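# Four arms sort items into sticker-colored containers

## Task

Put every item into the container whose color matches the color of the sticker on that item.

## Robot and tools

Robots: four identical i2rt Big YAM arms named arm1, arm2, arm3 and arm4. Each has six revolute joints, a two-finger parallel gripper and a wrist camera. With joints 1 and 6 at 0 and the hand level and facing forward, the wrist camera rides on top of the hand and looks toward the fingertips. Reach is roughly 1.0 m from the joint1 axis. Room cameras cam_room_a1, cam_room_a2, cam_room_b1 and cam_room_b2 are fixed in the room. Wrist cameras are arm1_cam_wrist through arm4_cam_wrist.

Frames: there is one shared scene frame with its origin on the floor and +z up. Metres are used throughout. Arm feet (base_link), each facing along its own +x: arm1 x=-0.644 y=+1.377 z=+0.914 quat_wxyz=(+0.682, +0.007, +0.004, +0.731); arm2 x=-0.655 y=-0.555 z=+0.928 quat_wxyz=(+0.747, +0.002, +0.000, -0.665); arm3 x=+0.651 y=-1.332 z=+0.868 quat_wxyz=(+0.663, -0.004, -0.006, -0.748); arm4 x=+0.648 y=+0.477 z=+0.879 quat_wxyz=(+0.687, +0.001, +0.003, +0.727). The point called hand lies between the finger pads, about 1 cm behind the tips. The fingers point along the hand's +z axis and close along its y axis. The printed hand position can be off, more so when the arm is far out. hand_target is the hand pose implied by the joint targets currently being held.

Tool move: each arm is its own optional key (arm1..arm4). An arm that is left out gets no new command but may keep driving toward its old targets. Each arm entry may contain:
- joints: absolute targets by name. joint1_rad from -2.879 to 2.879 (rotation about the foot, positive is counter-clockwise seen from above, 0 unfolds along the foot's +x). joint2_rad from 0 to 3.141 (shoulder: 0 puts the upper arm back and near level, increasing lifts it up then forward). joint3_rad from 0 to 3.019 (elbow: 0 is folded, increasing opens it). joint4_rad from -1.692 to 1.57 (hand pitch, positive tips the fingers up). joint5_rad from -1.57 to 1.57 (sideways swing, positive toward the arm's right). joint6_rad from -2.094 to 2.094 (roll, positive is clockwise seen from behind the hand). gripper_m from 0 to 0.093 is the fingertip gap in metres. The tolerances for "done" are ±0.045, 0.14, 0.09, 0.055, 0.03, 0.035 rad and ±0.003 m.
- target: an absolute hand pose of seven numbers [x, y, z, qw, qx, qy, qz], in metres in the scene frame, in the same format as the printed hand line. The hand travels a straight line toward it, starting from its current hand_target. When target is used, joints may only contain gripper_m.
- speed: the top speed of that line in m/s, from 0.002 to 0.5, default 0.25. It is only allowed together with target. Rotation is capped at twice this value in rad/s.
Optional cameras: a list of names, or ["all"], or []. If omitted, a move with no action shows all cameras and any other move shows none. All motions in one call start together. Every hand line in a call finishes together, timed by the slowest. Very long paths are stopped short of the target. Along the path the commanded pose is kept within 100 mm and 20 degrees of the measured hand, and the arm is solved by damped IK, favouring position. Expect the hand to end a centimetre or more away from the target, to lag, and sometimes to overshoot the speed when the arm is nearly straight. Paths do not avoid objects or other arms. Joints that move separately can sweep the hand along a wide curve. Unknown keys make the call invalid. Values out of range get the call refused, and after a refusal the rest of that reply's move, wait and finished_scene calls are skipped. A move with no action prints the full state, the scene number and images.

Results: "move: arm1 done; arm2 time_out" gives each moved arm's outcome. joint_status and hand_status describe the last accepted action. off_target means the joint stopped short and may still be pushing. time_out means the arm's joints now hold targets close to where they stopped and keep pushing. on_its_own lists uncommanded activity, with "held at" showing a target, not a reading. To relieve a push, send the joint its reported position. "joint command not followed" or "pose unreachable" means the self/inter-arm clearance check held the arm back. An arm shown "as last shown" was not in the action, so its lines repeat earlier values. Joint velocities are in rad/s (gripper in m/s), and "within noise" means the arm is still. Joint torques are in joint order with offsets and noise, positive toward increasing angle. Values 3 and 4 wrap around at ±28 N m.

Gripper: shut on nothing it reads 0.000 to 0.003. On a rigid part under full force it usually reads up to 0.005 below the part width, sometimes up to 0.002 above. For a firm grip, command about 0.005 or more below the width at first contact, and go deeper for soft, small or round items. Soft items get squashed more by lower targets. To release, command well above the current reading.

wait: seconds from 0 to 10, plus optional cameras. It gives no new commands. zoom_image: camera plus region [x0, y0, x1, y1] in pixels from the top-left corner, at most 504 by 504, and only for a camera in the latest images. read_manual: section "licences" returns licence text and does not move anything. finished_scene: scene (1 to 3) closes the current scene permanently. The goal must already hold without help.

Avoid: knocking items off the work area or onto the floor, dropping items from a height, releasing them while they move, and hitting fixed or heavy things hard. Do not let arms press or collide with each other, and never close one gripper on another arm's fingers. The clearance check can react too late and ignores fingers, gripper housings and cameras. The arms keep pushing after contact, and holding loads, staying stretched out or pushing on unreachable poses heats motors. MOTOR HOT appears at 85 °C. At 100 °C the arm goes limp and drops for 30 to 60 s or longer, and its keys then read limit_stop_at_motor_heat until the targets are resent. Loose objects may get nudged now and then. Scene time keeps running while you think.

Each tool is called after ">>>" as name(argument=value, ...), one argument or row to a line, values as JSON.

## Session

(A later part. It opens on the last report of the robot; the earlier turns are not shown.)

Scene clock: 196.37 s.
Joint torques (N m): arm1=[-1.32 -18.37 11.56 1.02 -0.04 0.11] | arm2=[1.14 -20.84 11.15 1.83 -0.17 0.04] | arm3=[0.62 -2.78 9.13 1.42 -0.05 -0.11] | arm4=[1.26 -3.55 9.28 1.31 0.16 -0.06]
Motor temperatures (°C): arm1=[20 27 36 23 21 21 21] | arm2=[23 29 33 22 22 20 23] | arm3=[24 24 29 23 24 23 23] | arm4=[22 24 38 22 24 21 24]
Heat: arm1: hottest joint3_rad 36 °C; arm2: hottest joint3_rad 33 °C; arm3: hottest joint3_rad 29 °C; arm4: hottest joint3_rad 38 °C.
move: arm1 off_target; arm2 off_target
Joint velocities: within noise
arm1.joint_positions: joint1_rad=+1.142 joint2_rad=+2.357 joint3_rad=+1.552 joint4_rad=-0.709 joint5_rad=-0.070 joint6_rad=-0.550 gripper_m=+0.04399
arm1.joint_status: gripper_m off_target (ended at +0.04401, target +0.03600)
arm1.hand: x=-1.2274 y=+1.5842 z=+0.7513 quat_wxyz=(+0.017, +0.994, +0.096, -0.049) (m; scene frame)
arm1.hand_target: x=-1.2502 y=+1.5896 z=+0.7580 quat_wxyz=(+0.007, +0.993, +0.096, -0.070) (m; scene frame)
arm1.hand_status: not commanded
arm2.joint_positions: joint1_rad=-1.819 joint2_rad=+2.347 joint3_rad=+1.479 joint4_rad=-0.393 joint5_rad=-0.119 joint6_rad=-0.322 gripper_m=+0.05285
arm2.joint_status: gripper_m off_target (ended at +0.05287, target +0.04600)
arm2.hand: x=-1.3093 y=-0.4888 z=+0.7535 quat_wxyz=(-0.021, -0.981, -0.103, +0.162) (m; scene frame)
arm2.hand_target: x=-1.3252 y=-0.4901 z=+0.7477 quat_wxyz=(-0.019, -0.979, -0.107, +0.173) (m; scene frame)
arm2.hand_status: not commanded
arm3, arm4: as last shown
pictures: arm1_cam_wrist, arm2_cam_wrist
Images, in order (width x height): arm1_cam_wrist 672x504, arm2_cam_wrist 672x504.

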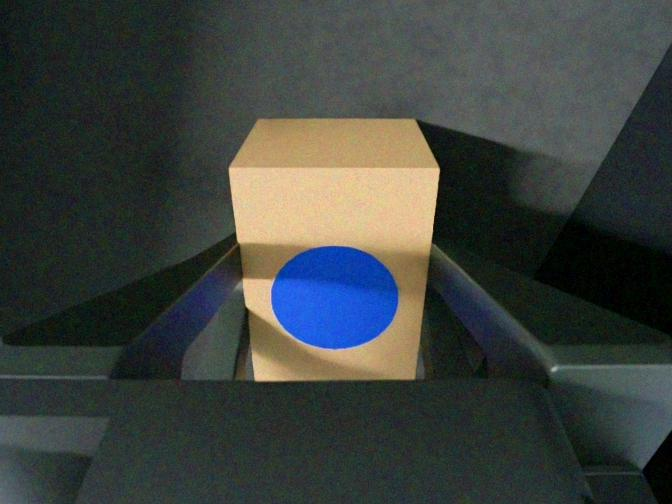

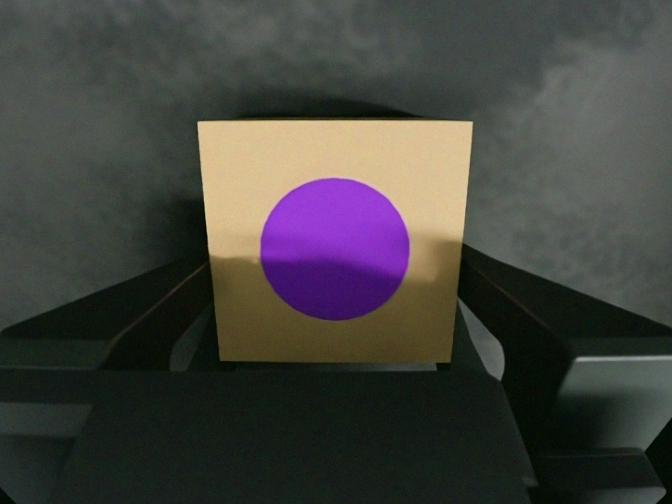

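>>> move(
  arm1={"target": [-1.225, 1.585, 0.95, 0.0067, 0.993, 0.0956, -0.0695], "speed": 0.2},
  arm2={"target": [-1.29, -0.488, 0.95, 0.0189, 0.979, 0.1072, -0.1726], "speed": 0.2},
  cameras=["arm1_cam_wrist", "arm2_cam_wrist"],
)

>>> move(
  arm1={"joints": {"joint1_rad": 0.2, "joint2_rad": 0.985, "joint3_rad": 0.721, "joint4_rad": -1.136, "joint5_rad": 0, "joint6_rad": 0}},
  arm2={"joints": {"joint1_rad": -0.2, "joint2_rad": 0.834, "joint3_rad": 0.607, "joint4_rad": -0.973, "joint5_rad": 0, "joint6_rad": 0}},
  cameras=["arm1_cam_wrist", "arm2_cam_wrist"],
)

>>> move(
  arm1={"joints": {"joint1_rad": -2.27}},
  arm2={"joints": {"joint1_rad": 0.918}},
  cameras=["arm1_cam_wrist", "arm2_cam_wrist", "cam_room_b1", "cam_room_b2"],
)

Scene clock: 226.57 s.
Joint torques (N m): arm1=[-1.79 -18.08 11.25 0.21 -0.05 0.02] | arm2=[0.15 -21.77 8.88 0.94 -0.33 -0.06] | arm3=[0.56 -2.73 9.16 1.39 -0.05 -0.09] | arm4=[1.08 -2.67 9.44 1.4 0.16 -0.06]
Motor temperatures (°C): arm1=[20 27 37 23 21 21 22] | arm2=[23 28 33 22 22 20 24] | arm3=[24 24 29 23 24 23 23] | arm4=[22 23 38 22 24 21 24]
Heat: arm1: hottest joint3_rad 37 °C; arm2: hottest joint3_rad 33 °C; arm3: hottest joint3_rad 29 °C; arm4: hottest joint3_rad 38 °C.
move: arm1 off_target; arm2 done
Joint velocities: within noise
arm1.joint_positions: joint1_rad=+1.142 joint2_rad=+2.040 joint3_rad=+1.550 joint4_rad=-1.000 joint5_rad=-0.070 joint6_rad=-0.550 gripper_m=+0.04399
arm1.joint_status: not commanded
arm1.hand: x=-1.2189 y=+1.5815 z=+0.9345 quat_wxyz=(+0.012, +0.994, +0.096, -0.059) (m; scene frame)
arm1.hand_target: x=-1.2247 y=+1.5848 z=+0.9500 quat_wxyz=(+0.007, +0.993, +0.096, -0.069) (m; scene frame)
arm1.hand_status: off_target (0.017 m and 1.3 deg from the pose sent, 0.199 m and 2.7 deg at the start)
arm2.joint_positions: joint1_rad=-1.819 joint2_rad=+1.972 joint3_rad=+1.435 joint4_rad=-0.686 joint5_rad=-0.119 joint6_rad=-0.322 gripper_m=+0.05285
arm2.joint_status: not commanded
arm2.hand: x=-1.2970 y=-0.4911 z=+0.9528 quat_wxyz=(-0.017, -0.978, -0.104, +0.181) (m; scene frame)
arm2.hand_target: x=-1.2901 y=-0.4880 z=+0.9501 quat_wxyz=(-0.019, -0.979, -0.107, +0.173) (m; scene frame)
arm2.hand_status: done (0.008 m and 1.0 deg from the pose sent, 0.198 m and 1.4 deg at the start)
arm3, arm4: as last shown
pictures: arm1_cam_wrist, arm2_cam_wrist
Images, in order (width x height): arm1_cam_wrist 672x504, arm2_cam_wrist 672x504.

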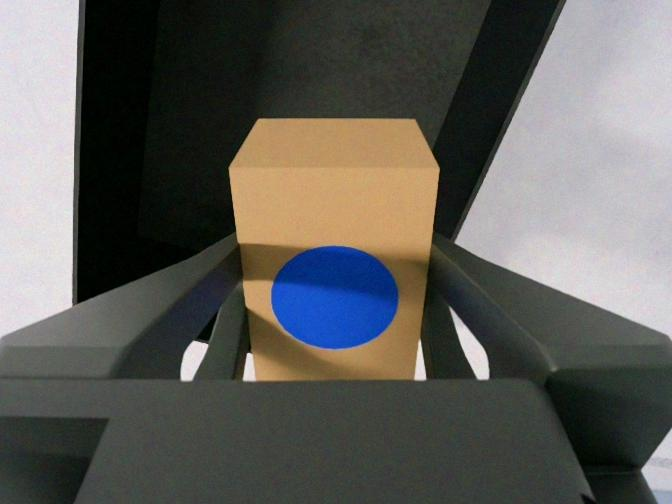

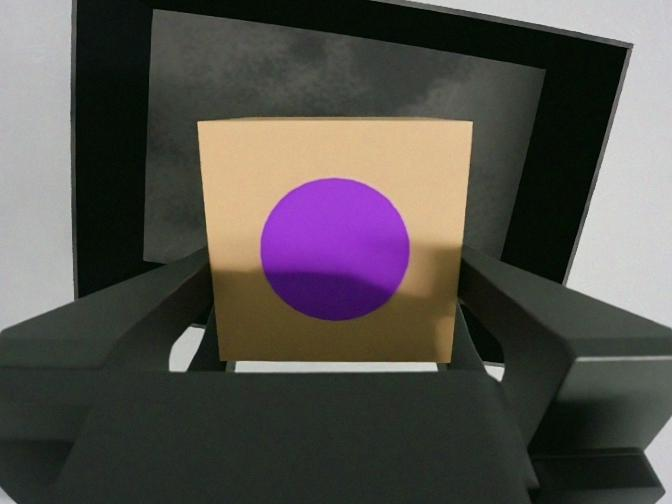

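Scene clock: 228.37 s.
Joint torques (N m): arm1=[-2.08 -2.37 11.37 0.42 -0.07 0.15] | arm2=[1.2 -4.54 10.37 1.13 0.14 0.21] | arm3=[0.56 -2.73 9.1 1.39 -0.06 -0.1] | arm4=[1.14 -3.25 9.42 1.25 0.16 -0.08]
Motor temperatures (°C): arm1=[20 27 37 23 21 21 22] | arm2=[23 28 33 22 22 20 24] | arm3=[24 24 29 23 24 23 23] | arm4=[22 23 38 22 24 21 24]
Heat: arm1: hottest joint3_rad 37 °C; arm2: hottest joint3_rad 33 °C; arm3: hottest joint3_rad 29 °C; arm4: hottest joint3_rad 38 °C.
move: arm1 done; arm2 done
Joint velocities: within noise
arm1.joint_positions: joint1_rad=+0.204 joint2_rad=+0.992 joint3_rad=+0.713 joint4_rad=-1.130 joint5_rad=+0.002 joint6_rad=-0.008 gripper_m=+0.04400
arm1.joint_status: all done
arm1.hand: x=-0.7160 y=+1.6454 z=+1.0507 quat_wxyz=(-0.046, +0.796, -0.599, -0.071) (m; scene frame)
arm1.hand_target: x=-0.7154 y=+1.6470 z=+1.0555 quat_wxyz=(-0.048, +0.792, -0.604, -0.075) (m; scene frame)
arm1.hand_status: not commanded
arm2.joint_positions: joint1_rad=-0.203 joint2_rad=+0.837 joint3_rad=+0.614 joint4_rad=-0.963 joint5_rad=-0.004 joint6_rad=-0.015 gripper_m=+0.05285
arm2.joint_status: all done
arm2.hand: x=-0.6797 y=-0.8390 z=+1.0704 quat_wxyz=(-0.129, -0.718, -0.669, +0.139) (m; scene frame)
arm2.hand_target: x=-0.6790 y=-0.8344 z=+1.0667 quat_wxyz=(-0.124, -0.724, -0.666, +0.134) (m; scene frame)
arm2.hand_status: not commanded
arm3, arm4: as last shown
pictures: arm1_cam_wrist, arm2_cam_wrist
Images, in order (width x height): arm1_cam_wrist 672x504, arm2_cam_wrist 672x504.

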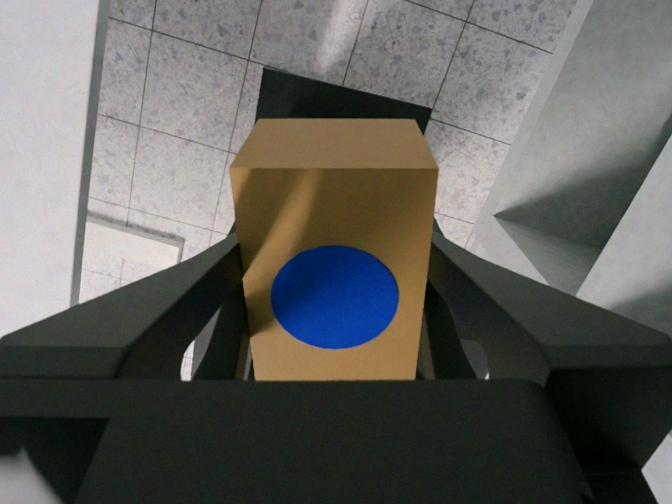

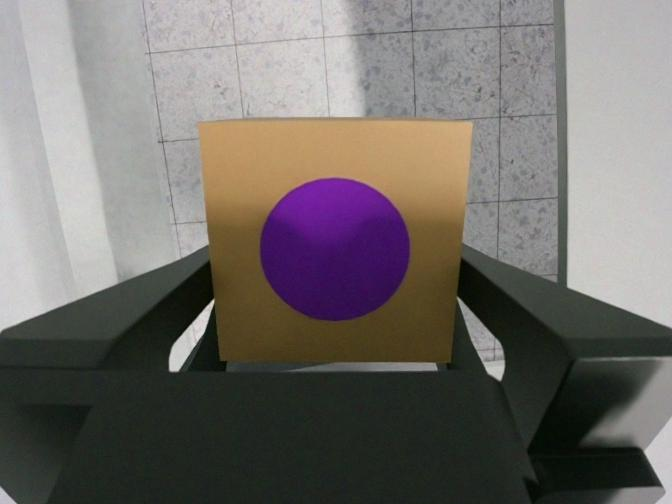

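Scene clock: 230.53 s.
Joint torques (N m): arm1=[-1.96 -2.96 11.22 0.5 -0.02 0.1] | arm2=[1.03 -4.37 10.4 1.11 0.01 0.2] | arm3=[0.5 -2.84 9.11 1.4 -0.06 -0.1] | arm4=[0.97 -3.02 9.35 1.25 0.12 -0.08]
Motor temperatures (°C): arm1=[20 27 37 23 21 21 22] | arm2=[23 28 33 22 22 20 24] | arm3=[24 24 29 23 24 23 23] | arm4=[22 23 38 22 24 21 24]
Heat: arm1: hottest joint3_rad 37 °C; arm2: hottest joint3_rad 33 °C; arm3: hottest joint3_rad 29 °C; arm4: hottest joint3_rad 38 °C.
move: arm1 done; arm2 done
Joint velocities: within noise
arm1.joint_positions: joint1_rad=-2.265 joint2_rad=+0.992 joint3_rad=+0.713 joint4_rad=-1.130 joint5_rad=+0.002 joint6_rad=-0.007 gripper_m=+0.04400
arm1.joint_status: all done
arm1.hand: x=-0.4163 y=+1.2132 z=+1.0448 quat_wxyz=(-0.069, -0.304, -0.950, +0.027) (m; scene frame)
arm1.hand_target: x=-0.4157 y=+1.2115 z=+1.0497 quat_wxyz=(-0.073, -0.309, -0.948, +0.028) (m; scene frame)
arm1.hand_status: not commanded
arm2.joint_positions: joint1_rad=+0.915 joint2_rad=+0.837 joint3_rad=+0.614 joint4_rad=-0.963 joint5_rad=-0.001 joint6_rad=-0.014 gripper_m=+0.05284
arm2.joint_status: all done
arm2.hand: x=-0.4115 y=-0.7020 z=+1.0713 quat_wxyz=(-0.185, -0.255, -0.948, +0.050) (m; scene frame)
arm2.hand_target: x=-0.4151 y=-0.6989 z=+1.0676 quat_wxyz=(-0.178, -0.260, -0.948, +0.047) (m; scene frame)
arm2.hand_status: not commanded
arm3, arm4: as last shown
pictures: arm1_cam_wrist, arm2_cam_wrist, cam_room_b1, cam_room_b2
Images, in order (width x height): arm1_cam_wrist 672x504, arm2_cam_wrist 672x504, cam_room_b1 672x504, cam_room_b2 672x504.

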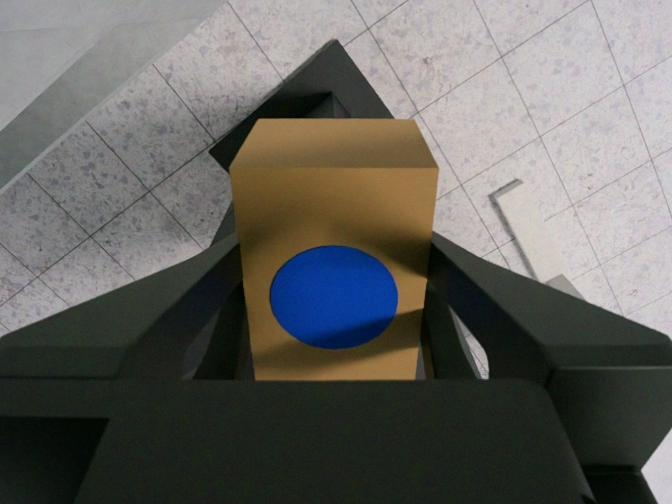

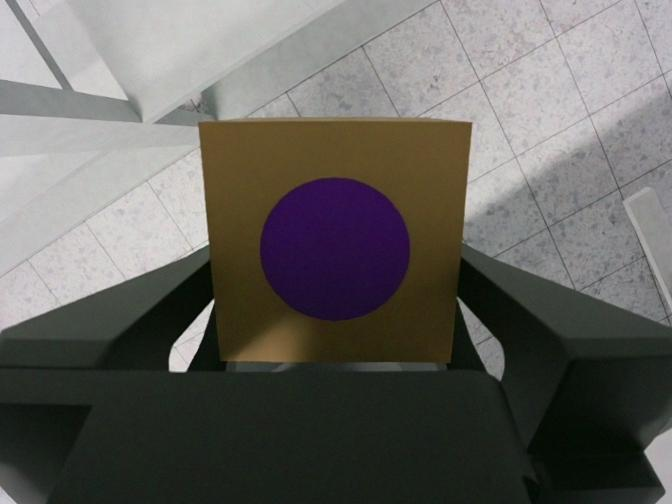

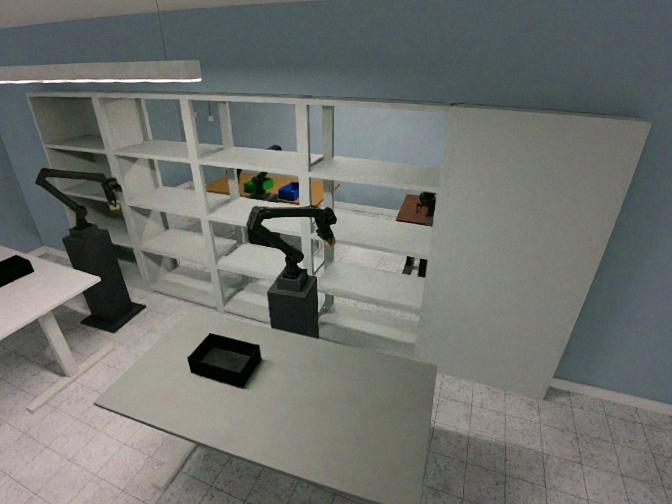

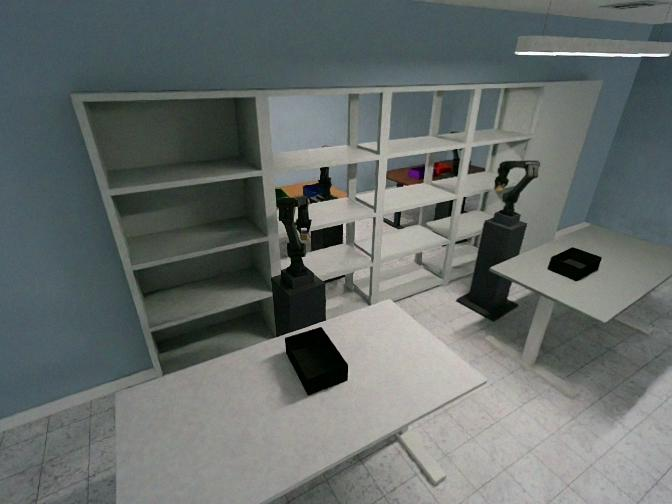

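>>> move(
  arm1={"target": [-0.38, 1.187, 1.105, 0.0829, 0.3095, 0.9469, -0.0271], "speed": 0.15},
  arm2={"target": [-0.32, -0.757, 1.073, 0.1674, 0.2616, 0.9494, -0.0461], "speed": 0.15},
)

>>> move(
  arm1={"target": [-0.20, 1.055, 1.105, 0.0829, 0.3095, 0.9469, -0.0271], "speed": 0.15},
  arm2={"target": [-0.16, -0.852, 1.073, 0.1674, 0.2616, 0.9494, -0.0461], "speed": 0.15},
  cameras=["arm1_cam_wrist", "arm2_cam_wrist"],
)

Scene clock: 242.80 s.
Joint torques (N m): arm1=[-2.32 -2.61 16.03 0.35 -0.06 0.13] | arm2=[0.79 -8.23 14.93 1.92 0.14 0.19] | arm3=[0.56 -2.84 9.13 1.37 -0.06 -0.1] | arm4=[1.32 -2.78 9.54 1.39 0.15 -0.05]
Motor temperatures (°C): arm1=[20 26 36 23 21 21 22] | arm2=[23 28 33 22 22 20 24] | arm3=[24 24 29 23 24 23 23] | arm4=[22 23 38 22 24 21 24]
Heat: arm1: hottest joint3_rad 36 °C; arm2: hottest joint3_rad 33 °C; arm3: hottest joint3_rad 29 °C; arm4: hottest joint3_rad 38 °C.
move: arm1 off_target; arm2 off_target
Joint velocities: within noise
arm1.joint_positions: joint1_rad=-2.265 joint2_rad=+1.053 joint3_rad=+0.858 joint4_rad=-1.225 joint5_rad=-0.005 joint6_rad=-0.007 gripper_m=+0.04400
arm1.joint_status: not commanded
arm1.hand: x=-0.3933 y=+1.1983 z=+1.0837 quat_wxyz=(-0.065, -0.303, -0.950, +0.022) (m; scene frame)
arm1.hand_target: x=-0.3808 y=+1.1875 z=+1.1050 quat_wxyz=(-0.083, -0.310, -0.947, +0.027) (m; scene frame)
arm1.hand_status: off_target (0.028 m and 2.3 deg from the pose sent, 0.075 m and 1.8 deg at the start)
arm2.joint_positions: joint1_rad=+0.915 joint2_rad=+1.184 joint3_rad=+0.793 joint4_rad=-0.891 joint5_rad=-0.001 joint6_rad=-0.014 gripper_m=+0.05284
arm2.joint_status: not commanded
arm2.hand: x=-0.3419 y=-0.7435 z=+1.0516 quat_wxyz=(-0.139, -0.257, -0.956, +0.037) (m; scene frame)
arm2.hand_target: x=-0.3214 y=-0.7562 z=+1.0738 quat_wxyz=(-0.168, -0.262, -0.949, +0.046) (m; scene frame)
arm2.hand_status: off_target (0.033 m and 3.5 deg from the pose sent, 0.107 m and 2.2 deg at the start)
arm3, arm4: as last shown
pictures: none

Scene clock: 244.90 s.
Joint torques (N m): arm1=[-2.55 -11.87 16.06 0.35 -0.05 0.14] | arm2=[0.85 -15.68 15.39 0.84 0.14 0.19] | arm3=[0.73 -2.84 9.17 1.39 -0.05 -0.1] | arm4=[1.14 -2.67 9.47 1.33 0.16 -0.08]
Motor temperatures (°C): arm1=[20 26 37 23 21 21 22] | arm2=[23 27 34 22 22 20 24] | arm3=[24 24 29 23 24 23 23] | arm4=[22 23 38 22 24 21 24]
Heat: arm1: hottest joint3_rad 37 °C; arm2: hottest joint3_rad 34 °C; arm3: hottest joint3_rad 29 °C; arm4: hottest joint3_rad 38 °C.
move: arm1 off_target; arm2 off_target
Joint velocities: within noise
arm1.joint_positions: joint1_rad=-2.265 joint2_rad=+1.648 joint3_rad=+1.433 joint4_rad=-1.213 joint5_rad=-0.005 joint6_rad=-0.007 gripper_m=+0.04400
arm1.joint_status: not commanded
arm1.hand: x=-0.2133 y=+1.0683 z=+1.0825 quat_wxyz=(-0.061, -0.304, -0.951, +0.021) (m; scene frame)
arm1.hand_target: x=-0.2011 y=+1.0557 z=+1.1052 quat_wxyz=(-0.083, -0.310, -0.947, +0.027) (m; scene frame)
arm1.hand_status: off_target (0.029 m and 2.7 deg from the pose sent, 0.242 m and 2.3 deg at the start)
arm2.joint_positions: joint1_rad=+0.915 joint2_rad=+1.657 joint3_rad=+1.291 joint4_rad=-0.883 joint5_rad=+0.000 joint6_rad=-0.014 gripper_m=+0.05284
arm2.joint_status: not commanded
arm2.hand: x=-0.1774 y=-0.8420 z=+1.0581 quat_wxyz=(-0.155, -0.257, -0.953, +0.042) (m; scene frame)
arm2.hand_target: x=-0.1610 y=-0.8515 z=+1.0732 quat_wxyz=(-0.168, -0.262, -0.949, +0.046) (m; scene frame)
arm2.hand_status: off_target (0.025 m and 1.7 deg from the pose sent, 0.213 m and 3.6 deg at the start)
arm3.joint_positions: joint1_rad=-1.978 joint2_rad=+0.725 joint3_rad=+0.542 joint4_rad=-0.786 joint5_rad=+0.002 joint6_rad=+0.005 gripper_m=+0.09402
arm3.joint_status: not commanded
arm3.hand: x=+0.3926 y=-1.1780 z=+1.0235 quat_wxyz=(+0.071, -0.922, +0.254, +0.284) (m; scene frame)
arm3.hand_target: x=+0.3935 y=-1.1754 z=+1.0246 quat_wxyz=(+0.074, -0.920, +0.255, +0.287) (m; scene frame)
arm3.hand_status: not commanded
arm4.joint_positions: joint1_rad=+0.928 joint2_rad=+0.729 joint3_rad=+0.533 joint4_rad=-0.791 joint5_rad=-0.002 joint6_rad=+0.011 gripper_m=+0.09401
arm4.joint_status: not commanded
arm4.hand: x=+0.4020 y=+0.6418 z=+1.0321 quat_wxyz=(-0.079, +0.915, -0.282, -0.278) (m; scene frame)
arm4.hand_target: x=+0.3987 y=+0.6438 z=+1.0395 quat_wxyz=(-0.084, +0.913, -0.275, -0.290) (m; scene frame)
arm4.hand_status: not commanded
pictures: arm1_cam_wrist, arm2_cam_wrist
Images, in order (width x height): arm1_cam_wrist 672x504, arm2_cam_wrist 672x504.

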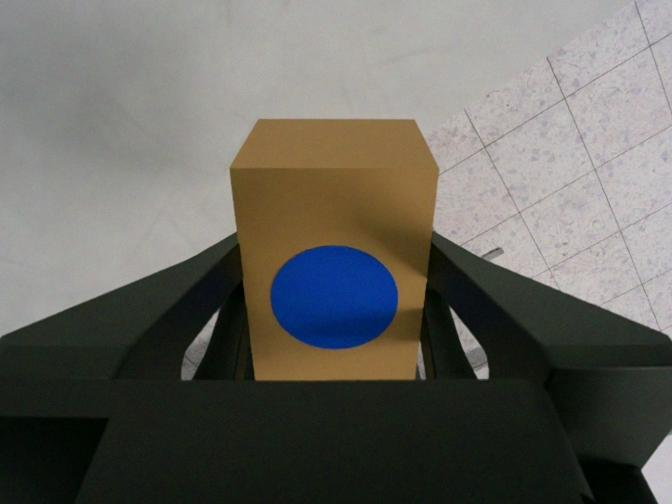

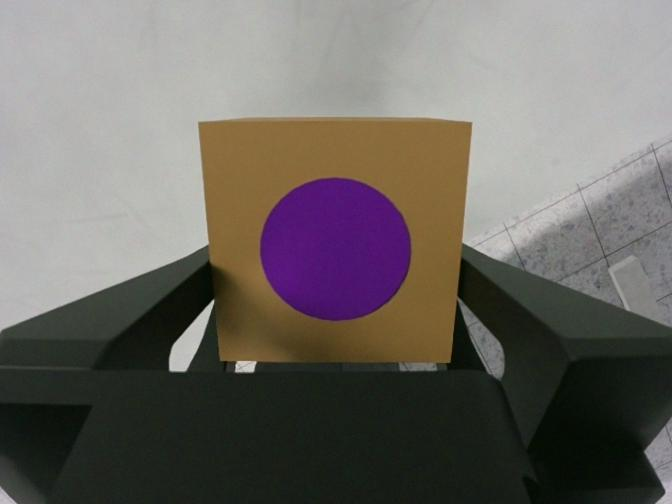

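>>> move(
  arm1={"target": [-0.04, 0.935, 1.095, 0.0829, 0.3095, 0.9469, -0.0271], "speed": 0.15},
  arm2={"target": [-0.012, -0.940, 1.065, 0.1674, 0.2616, 0.9494, -0.0461], "speed": 0.15},
  cameras=["arm1_cam_wrist", "arm2_cam_wrist", "cam_room_a1", "cam_room_a2"],
)

Scene clock: 250.23 s.
Joint torques (N m): arm1=[-2.55 -20.6 16.77 0.29 -0.03 0.13] | arm2=[1.03 -22.59 16.69 0.91 0.14 0.2] | arm3=[0.56 -2.78 9.14 1.4 -0.06 -0.1] | arm4=[0.79 -3.43 9.52 1.36 0.14 -0.04]
Motor temperatures (°C): arm1=[20 27 37 23 21 21 22] | arm2=[23 28 35 22 22 20 24] | arm3=[24 24 29 23 24 23 23] | arm4=[22 23 38 22 24 21 24]
Heat: arm1: hottest joint3_rad 37 °C; arm2: hottest joint3_rad 35 °C; arm3: hottest joint3_rad 29 °C; arm4: hottest joint3_rad 38 °C.
move: arm1 off_target; arm2 off_target
Joint velocities: within noise
arm1.joint_positions: joint1_rad=-2.265 joint2_rad=+2.274 joint3_rad=+2.380 joint4_rad=-1.533 joint5_rad=-0.006 joint6_rad=-0.007 gripper_m=+0.04400
arm1.joint_status: not commanded
arm1.hand: x=-0.0461 y=+0.9475 z=+1.0736 quat_wxyz=(-0.061, -0.304, -0.951, +0.021) (m; scene frame)
arm1.hand_target: x=-0.0412 y=+0.9357 z=+1.0951 quat_wxyz=(-0.084, -0.310, -0.947, +0.027) (m; scene frame)
arm1.hand_status: off_target (0.026 m and 2.7 deg from the pose sent, 0.219 m and 2.7 deg at the start)
arm2.joint_positions: joint1_rad=+0.915 joint2_rad=+2.115 joint3_rad=+1.960 joint4_rad=-1.095 joint5_rad=+0.000 joint6_rad=-0.014 gripper_m=+0.05284
arm2.joint_status: not commanded
arm2.hand: x=-0.0277 y=-0.9315 z=+1.0533 quat_wxyz=(-0.154, -0.257, -0.953, +0.042) (m; scene frame)
arm2.hand_target: x=-0.0131 y=-0.9394 z=+1.0652 quat_wxyz=(-0.168, -0.262, -0.949, +0.046) (m; scene frame)
arm2.hand_status: off_target (0.021 m and 1.7 deg from the pose sent, 0.192 m and 1.7 deg at the start)
arm3, arm4: as last shown
pictures: arm1_cam_wrist, arm2_cam_wrist, cam_room_a1, cam_room_a2
Images, in order (width x height): arm1_cam_wrist 672x504, arm2_cam_wrist 672x504, cam_room_a1 672x504, cam_room_a2 672x504.

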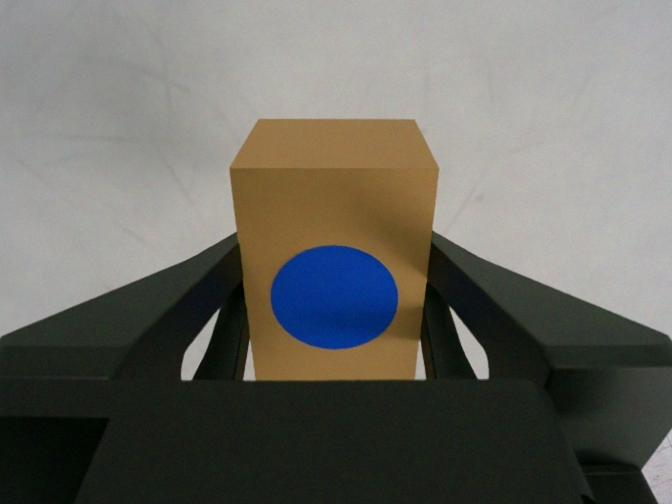

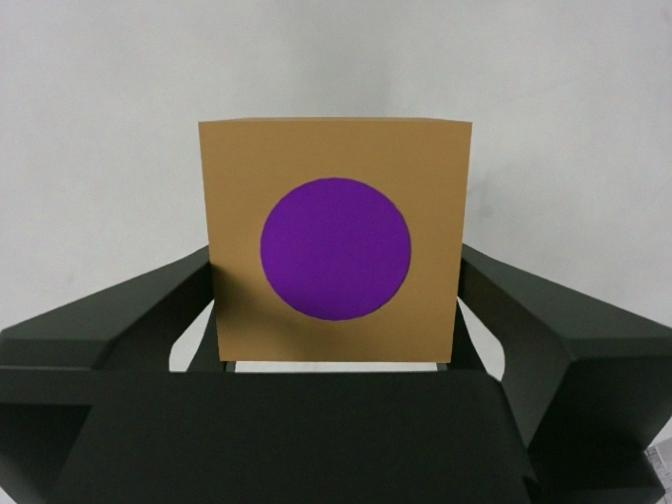

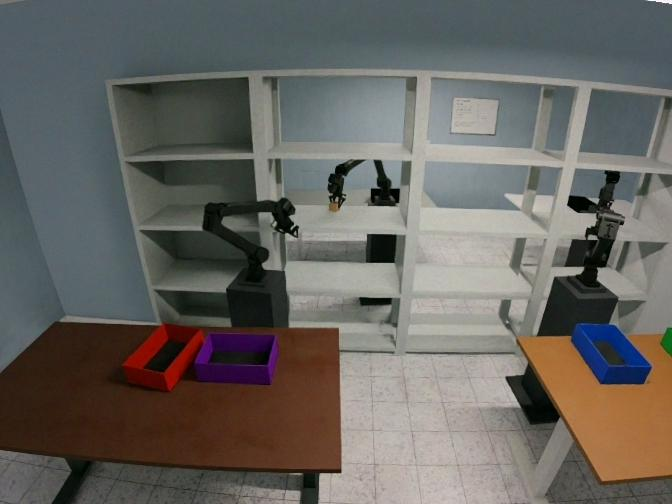

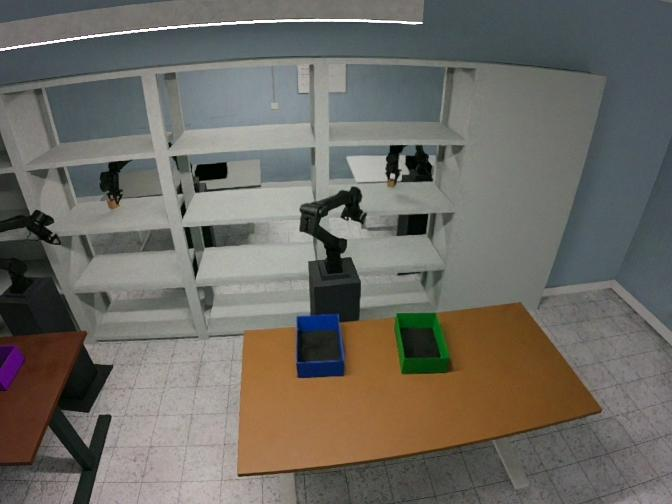

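>>> move(
  arm1={"target": [-0.044, 0.938, 1.055, 0.058, 0.3101, 0.9487, -0.019], "speed": 0.06},
  arm2={"target": [-0.017, -0.938, 1.042, 0.1674, 0.2616, 0.9494, -0.0461], "speed": 0.06},
)

>>> move(
  arm1={"target": [-0.044, 0.938, 1.040, 0.058, 0.3101, 0.9487, -0.019], "speed": 0.03},
  arm2={"target": [-0.017, -0.938, 1.030, 0.1674, 0.2616, 0.9494, -0.0461], "speed": 0.03},
)

>>> move(
  arm1={"target": [-0.044, 0.938, 1.030, 0.058, 0.3101, 0.9487, -0.019], "speed": 0.03},
  arm2={"target": [-0.017, -0.938, 1.020, 0.1674, 0.2616, 0.9494, -0.0461], "speed": 0.03},
  cameras=["arm1_cam_wrist", "arm2_cam_wrist"],
)

Scene clock: 262.13 s.
Joint torques (N m): arm1=[-2.73 -20.95 11.82 0.95 -0.06 0.04] | arm2=[0.85 -22.77 11.34 2.26 0.14 0.18] | arm3=[0.56 -2.78 9.13 1.37 -0.05 -0.11] | arm4=[1.08 -3.19 9.39 1.28 0.16 -0.07]
Motor temperatures (°C): arm1=[20 28 38 23 21 21 22] | arm2=[23 28 38 22 22 20 24] | arm3=[24 24 29 23 24 23 23] | arm4=[22 23 39 22 24 21 24]
Heat: arm1: hottest joint3_rad 38 °C; arm2: hottest joint3_rad 38 °C; arm3: hottest joint3_rad 29 °C; arm4: hottest joint3_rad 39 °C.
move: arm1 done; arm2 off_target
Joint velocities: within noise
arm1.joint_positions: joint1_rad=-2.265 joint2_rad=+2.299 joint3_rad=+2.380 joint4_rad=-1.533 joint5_rad=-0.006 joint6_rad=-0.007 gripper_m=+0.04400
arm1.joint_status: not commanded
arm1.hand: x=-0.0457 y=+0.9471 z=+1.0562 quat_wxyz=(-0.049, -0.304, -0.951, +0.017) (m; scene frame)
arm1.hand_target: x=-0.0443 y=+0.9380 z=+1.0550 quat_wxyz=(-0.058, -0.310, -0.949, +0.019) (m; scene frame)
arm1.hand_status: done (0.009 m and 1.3 deg from the pose sent, 0.021 m and 0.9 deg at the start)
arm2.joint_positions: joint1_rad=+0.915 joint2_rad=+2.115 joint3_rad=+1.960 joint4_rad=-1.067 joint5_rad=+0.000 joint6_rad=-0.014 gripper_m=+0.05284
arm2.joint_status: not commanded
arm2.hand: x=-0.0220 y=-0.9349 z=+1.0556 quat_wxyz=(-0.168, -0.256, -0.951, +0.046) (m; scene frame)
arm2.hand_target: x=-0.0174 y=-0.9379 z=+1.0422 quat_wxyz=(-0.168, -0.262, -0.949, +0.046) (m; scene frame)
arm2.hand_status: off_target (0.015 m and 0.7 deg from the pose sent, 0.017 m and 1.7 deg at the start)
arm3, arm4: as last shown
pictures: none

Scene clock: 263.13 s.
Joint torques (N m): arm1=[-2.67 -20.6 10.92 1.11 0.02 0.1] | arm2=[0.85 -22.42 10.15 2.3 0.14 0.19] | arm3=[0.67 -2.78 9.11 1.42 -0.05 -0.1] | arm4=[0.79 -2.96 9.42 1.24 0.14 -0.05]
Motor temperatures (°C): arm1=[20 28 37 23 21 21 22] | arm2=[23 28 38 22 22 20 24] | arm3=[24 24 29 23 24 23 23] | arm4=[22 23 39 22 24 21 24]
Heat: arm1: hottest joint3_rad 37 °C; arm2: hottest joint3_rad 38 °C; arm3: hottest joint3_rad 29 °C; arm4: hottest joint3_rad 39 °C.
move: arm1 done; arm2 off_target
Joint velocities: within noise
arm1.joint_positions: joint1_rad=-2.265 joint2_rad=+2.299 joint3_rad=+2.346 joint4_rad=-1.492 joint5_rad=-0.006 joint6_rad=-0.007 gripper_m=+0.04400
arm1.joint_status: not commanded
arm1.hand: x=-0.0438 y=+0.9456 z=+1.0436 quat_wxyz=(-0.053, -0.304, -0.951, +0.018) (m; scene frame)
arm1.hand_target: x=-0.0442 y=+0.9380 z=+1.0399 quat_wxyz=(-0.058, -0.310, -0.949, +0.019) (m; scene frame)
arm1.hand_status: done (0.008 m and 1.0 deg from the pose sent, 0.019 m and 1.3 deg at the start)
arm2.joint_positions: joint1_rad=+0.915 joint2_rad=+2.115 joint3_rad=+1.953 joint4_rad=-1.040 joint5_rad=+0.000 joint6_rad=-0.014 gripper_m=+0.05284
arm2.joint_status: not commanded
arm2.hand: x=-0.0185 y=-0.9370 z=+1.0546 quat_wxyz=(-0.177, -0.256, -0.949, +0.048) (m; scene frame)
arm2.hand_target: x=-0.0178 y=-0.9377 z=+1.0303 quat_wxyz=(-0.167, -0.262, -0.949, +0.046) (m; scene frame)
arm2.hand_status: off_target (0.025 m and 1.3 deg from the pose sent, 0.026 m and 0.7 deg at the start)
arm3, arm4: as last shown
pictures: none

Scene clock: 264.10 s.
Joint torques (N m): arm1=[-2.84 -20.48 10.93 1.16 -0.04 0.04] | arm2=[0.79 -22.18 10.1 2.3 0.15 0.18] | arm3=[0.62 -2.78 9.16 1.36 -0.05 -0.1] | arm4=[0.85 -3.19 9.42 1.26 0.13 -0.03]
Motor temperatures (°C): arm1=[20 28 37 23 21 21 22] | arm2=[23 28 38 22 22 20 24] | arm3=[24 24 29 23 24 23 23] | arm4=[22 23 39 22 24 21 24]
Heat: arm1: hottest joint3_rad 37 °C; arm2: hottest joint3_rad 38 °C; arm3: hottest joint3_rad 29 °C; arm4: hottest joint3_rad 39 °C.
move: arm1 done; arm2 off_target
Joint velocities: within noise
arm1.joint_positions: joint1_rad=-2.265 joint2_rad=+2.299 joint3_rad=+2.319 joint4_rad=-1.465 joint5_rad=-0.006 joint6_rad=-0.007 gripper_m=+0.04400
arm1.joint_status: not commanded
arm1.hand: x=-0.0437 y=+0.9454 z=+1.0334 quat_wxyz=(-0.053, -0.304, -0.951, +0.018) (m; scene frame)
arm1.hand_target: x=-0.0442 y=+0.9380 z=+1.0299 quat_wxyz=(-0.058, -0.310, -0.949, +0.019) (m; scene frame)
arm1.hand_status: done (0.008 m and 1.0 deg from the pose sent, 0.016 m and 1.0 deg at the start)
arm2.joint_positions: joint1_rad=+0.915 joint2_rad=+2.119 joint3_rad=+1.937 joint4_rad=-1.018 joint5_rad=+0.000 joint6_rad=-0.014 gripper_m=+0.05284
arm2.joint_status: not commanded
arm2.hand: x=-0.0180 y=-0.9373 z=+1.0460 quat_wxyz=(-0.178, -0.255, -0.949, +0.048) (m; scene frame)
arm2.hand_target: x=-0.0178 y=-0.9377 z=+1.0203 quat_wxyz=(-0.167, -0.262, -0.949, +0.046) (m; scene frame)
arm2.hand_status: off_target (0.026 m and 1.4 deg from the pose sent, 0.035 m and 1.3 deg at the start)
arm3, arm4: as last shown
pictures: arm1_cam_wrist, arm2_cam_wrist
Images, in order (width x height): arm1_cam_wrist 672x504, arm2_cam_wrist 672x504.

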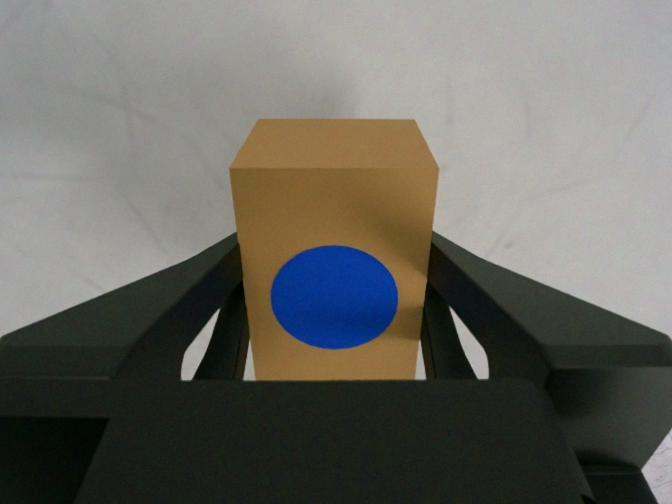

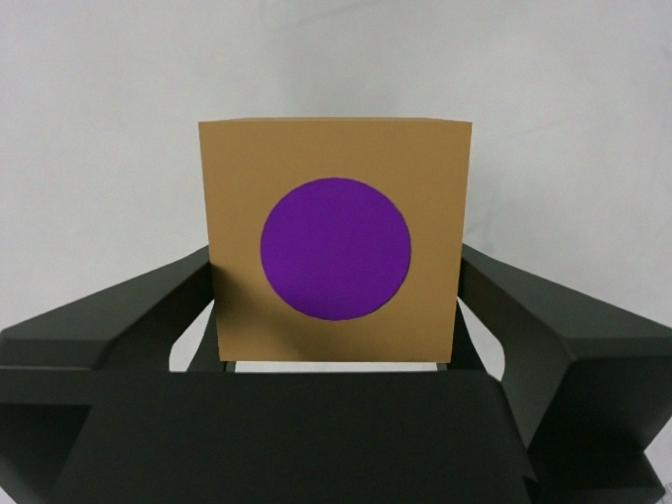

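>>> move(
  arm1={"target": [-0.044, 0.938, 1.022, 0.058, 0.3101, 0.9487, -0.019], "speed": 0.03},
  arm2={"target": [-0.020, -0.936, 1.010, 0.1674, 0.2616, 0.9494, -0.0461], "speed": 0.03},
)

>>> move(
  arm1={"target": [-0.044, 0.938, 1.016, 0.058, 0.3101, 0.9487, -0.019], "speed": 0.03},
  arm2={"target": [-0.020, -0.936, 1.003, 0.1674, 0.2616, 0.9494, -0.0461], "speed": 0.03},
)

Scene clock: 269.37 s.
Joint torques (N m): arm1=[-2.73 -20.66 10.86 1.18 -0.03 0.09] | arm2=[0.85 -22.3 10.09 2.26 0.14 0.18] | arm3=[0.62 -2.96 9.13 1.36 -0.06 -0.1] | arm4=[1.2 -2.84 9.48 1.18 0.15 -0.03]
Motor temperatures (°C): arm1=[20 29 38 23 21 21 22] | arm2=[23 28 37 22 22 20 24] | arm3=[24 24 29 23 24 23 23] | arm4=[22 23 39 22 24 21 24]
Heat: arm1: hottest joint3_rad 38 °C; arm2: hottest joint3_rad 37 °C; arm3: hottest joint3_rad 29 °C; arm4: hottest joint3_rad 39 °C.
move: arm1 done; arm2 off_target
Joint velocities: within noise
arm1.joint_positions: joint1_rad=-2.265 joint2_rad=+2.299 joint3_rad=+2.299 joint4_rad=-1.444 joint5_rad=-0.006 joint6_rad=-0.007 gripper_m=+0.04400
arm1.joint_status: not commanded
arm1.hand: x=-0.0435 y=+0.9452 z=+1.0258 quat_wxyz=(-0.053, -0.304, -0.951, +0.018) (m; scene frame)
arm1.hand_target: x=-0.0441 y=+0.9379 z=+1.0220 quat_wxyz=(-0.058, -0.310, -0.949, +0.019) (m; scene frame)
arm1.hand_status: done (0.008 m and 0.9 deg from the pose sent, 0.014 m and 1.0 deg at the start)
arm2.joint_positions: joint1_rad=+0.915 joint2_rad=+2.119 joint3_rad=+1.904 joint4_rad=-0.989 joint5_rad=+0.000 joint6_rad=-0.014 gripper_m=+0.05284
arm2.joint_status: not commanded
arm2.hand: x=-0.0209 y=-0.9355 z=+1.0334 quat_wxyz=(-0.176, -0.256, -0.949, +0.048) (m; scene frame)
arm2.hand_target: x=-0.0208 y=-0.9357 z=+1.0101 quat_wxyz=(-0.167, -0.262, -0.949, +0.046) (m; scene frame)
arm2.hand_status: off_target (0.023 m and 1.2 deg from the pose sent, 0.036 m and 1.4 deg at the start)
arm3, arm4: as last shown
pictures: none

Scene clock: 270.33 s.
Joint torques (N m): arm1=[-2.37 -21.07 10.48 1.26 -0.04 0.11] | arm2=[0.85 -22.01 9.96 2.32 0.14 0.18] | arm3=[0.62 -2.73 9.11 1.4 -0.05 -0.1] | arm4=[0.62 -2.96 9.37 1.31 0.15 -0.05]
Motor temperatures (°C): arm1=[20 29 38 23 21 21 22] | arm2=[23 28 37 22 22 20 24] | arm3=[24 24 29 23 24 23 23] | arm4=[22 23 39 22 24 21 24]
Heat: arm1: hottest joint3_rad 38 °C; arm2: hottest joint3_rad 37 °C; arm3: hottest joint3_rad 29 °C; arm4: hottest joint3_rad 39 °C.
move: arm1 done; arm2 off_target
Joint velocities: within noise
arm1.joint_positions: joint1_rad=-2.265 joint2_rad=+2.299 joint3_rad=+2.288 joint4_rad=-1.431 joint5_rad=-0.006 joint6_rad=-0.007 gripper_m=+0.04400
arm1.joint_status: not commanded
arm1.hand: x=-0.0431 y=+0.9449 z=+1.0217 quat_wxyz=(-0.055, -0.304, -0.951, +0.019) (m; scene frame)
arm1.hand_target: x=-0.0442 y=+0.9380 z=+1.0159 quat_wxyz=(-0.058, -0.310, -0.949, +0.019) (m; scene frame)
arm1.hand_status: done (0.009 m and 0.9 deg from the pose sent, 0.012 m and 1.0 deg at the start)
arm2.joint_positions: joint1_rad=+0.915 joint2_rad=+2.120 joint3_rad=+1.895 joint4_rad=-0.973 joint5_rad=+0.000 joint6_rad=-0.014 gripper_m=+0.05284
arm2.joint_status: not commanded
arm2.hand: x=-0.0204 y=-0.9358 z=+1.0296 quat_wxyz=(-0.179, -0.255, -0.949, +0.049) (m; scene frame)
arm2.hand_target: x=-0.0209 y=-0.9356 z=+1.0032 quat_wxyz=(-0.167, -0.262, -0.949, +0.046) (m; scene frame)
arm2.hand_status: off_target (0.027 m and 1.5 deg from the pose sent, 0.031 m and 1.3 deg at the start)
arm3, arm4: as last shown
pictures: none

>>> move(
  arm1={"target": [-0.044, 0.938, 1.010, 0.058, 0.3101, 0.9487, -0.019], "speed": 0.03},
  arm2={"target": [-0.020, -0.936, 0.996, 0.1674, 0.2616, 0.9494, -0.0461], "speed": 0.03},
)

Scene clock: 276.60 s.
Joint torques (N m): arm1=[-2.61 -21.25 9.48 1.61 -0.02 0.09] | arm2=[0.79 -21.89 9.85 2.32 0.14 0.19] | arm3=[0.62 -2.96 9.14 1.39 -0.06 -0.1] | arm4=[0.97 -2.84 9.36 1.33 0.17 -0.06]
Motor temperatures (°C): arm1=[20 29 37 23 21 21 22] | arm2=[23 28 36 22 22 20 24] | arm3=[24 24 29 23 24 23 23] | arm4=[22 23 39 22 24 21 24]
Heat: arm1: hottest joint3_rad 37 °C; arm2: hottest joint3_rad 36 °C; arm3: hottest joint3_rad 29 °C; arm4: hottest joint3_rad 39 °C.
move: arm1 off_target; arm2 off_target
Joint velocities: within noise
arm1.joint_positions: joint1_rad=-2.265 joint2_rad=+2.299 joint3_rad=+2.285 joint4_rad=-1.426 joint5_rad=-0.006 joint6_rad=-0.007 gripper_m=+0.04400
arm1.joint_status: not commanded
arm1.hand: x=-0.0430 y=+0.9448 z=+1.0202 quat_wxyz=(-0.055, -0.304, -0.951, +0.019) (m; scene frame)
arm1.hand_target: x=-0.0443 y=+0.9381 z=+1.0099 quat_wxyz=(-0.058, -0.310, -0.949, +0.019) (m; scene frame)
arm1.hand_status: off_target (0.012 m and 0.9 deg from the pose sent, 0.014 m and 0.9 deg at the start)
arm2.joint_positions: joint1_rad=+0.915 joint2_rad=+2.123 joint3_rad=+1.886 joint4_rad=-0.958 joint5_rad=+0.000 joint6_rad=-0.014 gripper_m=+0.05284
arm2.joint_status: not commanded
arm2.hand: x=-0.0199 y=-0.9361 z=+1.0247 quat_wxyz=(-0.180, -0.255, -0.949, +0.049) (m; scene frame)
arm2.hand_target: x=-0.0210 y=-0.9355 z=+0.9964 quat_wxyz=(-0.167, -0.262, -0.949, +0.046) (m; scene frame)
arm2.hand_status: off_target (0.029 m and 1.6 deg from the pose sent, 0.034 m and 1.5 deg at the start)
arm3, arm4: as last shown
pictures: none

>>> move(
  arm1={"target": [-0.044, 0.938, 1.034, 0.058, 0.3101, 0.9487, -0.019], "speed": 0.05},
  arm2={"target": [-0.020, -0.936, 0.989, 0.1674, 0.2616, 0.9494, -0.0461], "speed": 0.03},
)

Scene clock: 282.47 s.
Joint torques (N m): arm1=[-2.73 -21.25 14.54 -0.14 -0.01 0.09] | arm2=[0.85 -21.48 9.33 2.35 0.15 0.2] | arm3=[0.62 -2.78 9.14 1.37 -0.06 -0.11] | arm4=[0.97 -3.02 9.46 1.28 0.12 -0.09]
Motor temperatures (°C): arm1=[20 29 37 23 21 21 22] | arm2=[23 28 36 22 22 20 25] | arm3=[24 24 29 23 24 23 23] | arm4=[22 23 39 22 24 21 24]
Heat: arm1: hottest joint3_rad 37 °C; arm2: hottest joint3_rad 36 °C; arm3: hottest joint3_rad 29 °C; arm4: hottest joint3_rad 39 °C.
move: arm1 off_target; arm2 off_target
Joint velocities: within noise
arm1.joint_positions: joint1_rad=-2.265 joint2_rad=+2.299 joint3_rad=+2.285 joint4_rad=-1.441 joint5_rad=-0.006 joint6_rad=-0.007 gripper_m=+0.04400
arm1.joint_status: not commanded
arm1.hand: x=-0.0458 y=+0.9470 z=+1.0201 quat_wxyz=(-0.048, -0.304, -0.951, +0.016) (m; scene frame)
arm1.hand_target: x=-0.0444 y=+0.9383 z=+1.0338 quat_wxyz=(-0.058, -0.310, -0.949, +0.019) (m; scene frame)
arm1.hand_status: off_target (0.017 m and 1.4 deg from the pose sent, 0.015 m and 0.9 deg at the start)
arm2.joint_positions: joint1_rad=+0.915 joint2_rad=+2.123 joint3_rad=+1.882 joint4_rad=-0.944 joint5_rad=+0.000 joint6_rad=-0.014 gripper_m=+0.05284
arm2.joint_status: not commanded
arm2.hand: x=-0.0182 y=-0.9371 z=+1.0242 quat_wxyz=(-0.185, -0.255, -0.948, +0.050) (m; scene frame)
arm2.hand_target: x=-0.0212 y=-0.9354 z=+0.9898 quat_wxyz=(-0.167, -0.262, -0.949, +0.046) (m; scene frame)
arm2.hand_status: off_target (0.035 m and 2.2 deg from the pose sent, 0.036 m and 1.7 deg at the start)
arm3.joint_positions: joint1_rad=-1.978 joint2_rad=+0.725 joint3_rad=+0.542 joint4_rad=-0.786 joint5_rad=+0.002 joint6_rad=+0.005 gripper_m=+0.09402
arm3.joint_status: not commanded
arm3.hand: x=+0.3926 y=-1.1780 z=+1.0235 quat_wxyz=(+0.071, -0.922, +0.254, +0.284) (m; scene frame)
arm3.hand_target: x=+0.3935 y=-1.1754 z=+1.0246 quat_wxyz=(+0.074, -0.920, +0.255, +0.287) (m; scene frame)
arm3.hand_status: not commanded
arm4.joint_positions: joint1_rad=+0.928 joint2_rad=+0.729 joint3_rad=+0.533 joint4_rad=-0.791 joint5_rad=-0.002 joint6_rad=+0.011 gripper_m=+0.09401
arm4.joint_status: not commanded
arm4.hand: x=+0.4020 y=+0.6418 z=+1.0321 quat_wxyz=(-0.079, +0.915, -0.282, -0.278) (m; scene frame)
arm4.hand_target: x=+0.3987 y=+0.6438 z=+1.0395 quat_wxyz=(-0.084, +0.913, -0.275, -0.290) (m; scene frame)
arm4.hand_status: not commanded
pictures: none

>>> move(
  arm2={"target": [-0.020, -0.936, 1.030, 0.1674, 0.2616, 0.9494, -0.0461], "speed": 0.06},
  arm1={"joints": {"gripper_m": 0.075}},
  cameras=["arm1_cam_wrist"],
)

>>> move(
  arm2={"joints": {"gripper_m": 0.086}},
  cameras=["arm1_cam_wrist", "arm2_cam_wrist"],
)

Scene clock: 287.77 s.
Joint torques (N m): arm1=[-2.61 -21.25 14.41 0.17 0.01 0.12] | arm2=[0.91 -23.82 14 0.42 0.14 0.17] | arm3=[0.67 -2.78 9.13 1.4 -0.06 -0.1] | arm4=[0.97 -3.37 9.5 1.25 0.15 -0.05]
Motor temperatures (°C): arm1=[20 30 37 23 21 21 22] | arm2=[23 28 35 22 22 20 25] | arm3=[24 24 29 23 24 23 23] | arm4=[22 23 39 22 24 21 24]
Heat: arm1: hottest joint3_rad 37 °C; arm2: hottest joint3_rad 35 °C; arm3: hottest joint3_rad 29 °C; arm4: hottest joint3_rad 39 °C.
move: arm1 done; arm2 done
Joint velocities: within noise
arm1.joint_positions: joint1_rad=-2.265 joint2_rad=+2.299 joint3_rad=+2.285 joint4_rad=-1.447 joint5_rad=-0.006 joint6_rad=-0.007 gripper_m=+0.07496
arm1.joint_status: all done
arm1.hand: x=-0.0468 y=+0.9477 z=+1.0200 quat_wxyz=(-0.046, -0.304, -0.951, +0.015) (m; scene frame)
arm1.hand_target: x=-0.0444 y=+0.9383 z=+1.0339 quat_wxyz=(-0.058, -0.310, -0.949, +0.019) (m; scene frame)
arm1.hand_status: not commanded
arm2.joint_positions: joint1_rad=+0.915 joint2_rad=+2.123 joint3_rad=+1.887 joint4_rad=-0.987 joint5_rad=+0.000 joint6_rad=-0.012 gripper_m=+0.05284
arm2.joint_status: not commanded
arm2.hand: x=-0.0254 y=-0.9328 z=+1.0227 quat_wxyz=(-0.167, -0.257, -0.951, +0.045) (m; scene frame)
arm2.hand_target: x=-0.0203 y=-0.9359 z=+1.0299 quat_wxyz=(-0.168, -0.262, -0.949, +0.046) (m; scene frame)
arm2.hand_status: done (0.010 m and 0.6 deg from the pose sent, 0.006 m and 2.2 deg at the start)
arm3, arm4: as last shown
pictures: arm1_cam_wrist
Images, in order (width x height): arm1_cam_wrist 672x504.

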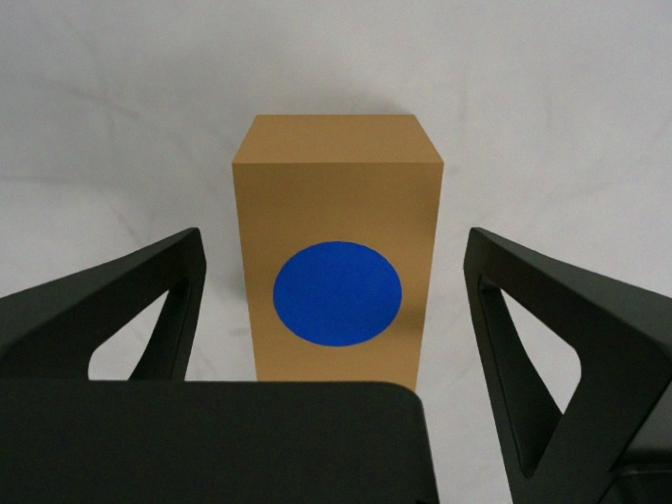

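Scene clock: 288.30 s.
Joint torques (N m): arm1=[-2.96 -21.19 14.41 0.17 0.03 0.09] | arm2=[0.79 -24 13.97 0.87 0.14 0.16] | arm3=[0.62 -2.9 9.13 1.4 -0.06 -0.09] | arm4=[0.91 -2.96 9.32 1.28 0.15 -0.07]
Motor temperatures (°C): arm1=[20 30 37 23 21 21 22] | arm2=[23 28 35 22 22 20 25] | arm3=[24 24 29 23 24 23 23] | arm4=[22 23 39 22 24 21 24]
Heat: arm1: hottest joint3_rad 37 °C; arm2: hottest joint3_rad 35 °C; arm3: hottest joint3_rad 29 °C; arm4: hottest joint3_rad 39 °C.
move: arm2 done
Joint velocities: within noise
arm1, arm3, arm4: as last shown
arm2.joint_positions: joint1_rad=+0.915 joint2_rad=+2.123 joint3_rad=+1.887 joint4_rad=-0.997 joint5_rad=+0.000 joint6_rad=-0.012 gripper_m=+0.08594
arm2.joint_status: all done
arm2.hand: x=-0.0274 y=-0.9315 z=+1.0218 quat_wxyz=(-0.162, -0.257, -0.952, +0.044) (m; scene frame)
arm2.hand_target: x=-0.0203 y=-0.9359 z=+1.0299 quat_wxyz=(-0.168, -0.262, -0.949, +0.046) (m; scene frame)
arm2.hand_status: not commanded
pictures: arm1_cam_wrist, arm2_cam_wrist
Images, in order (width x height): arm1_cam_wrist 672x504, arm2_cam_wrist 672x504.

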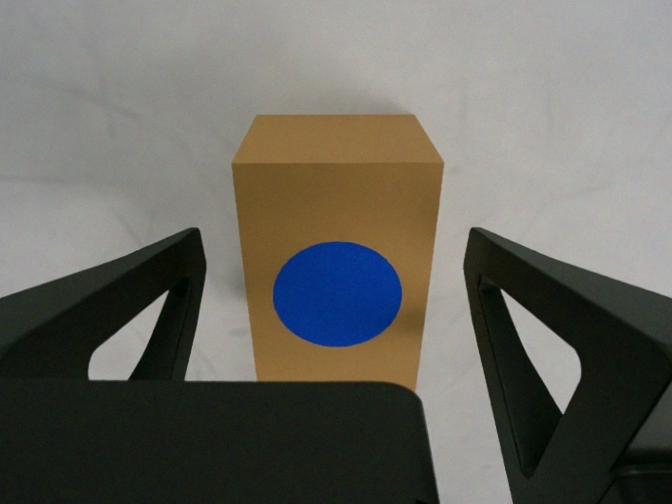

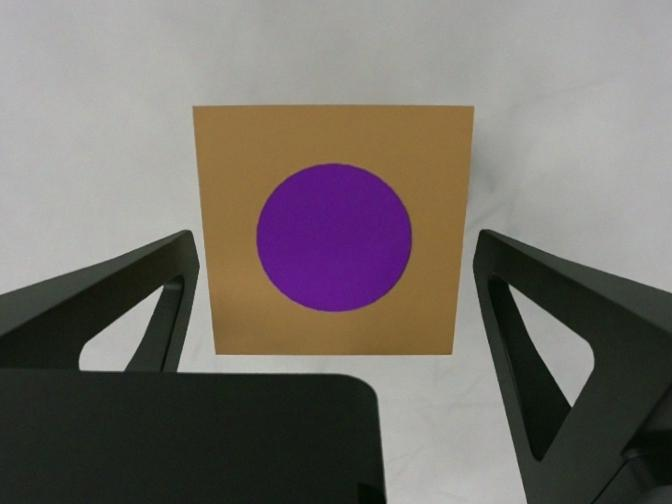

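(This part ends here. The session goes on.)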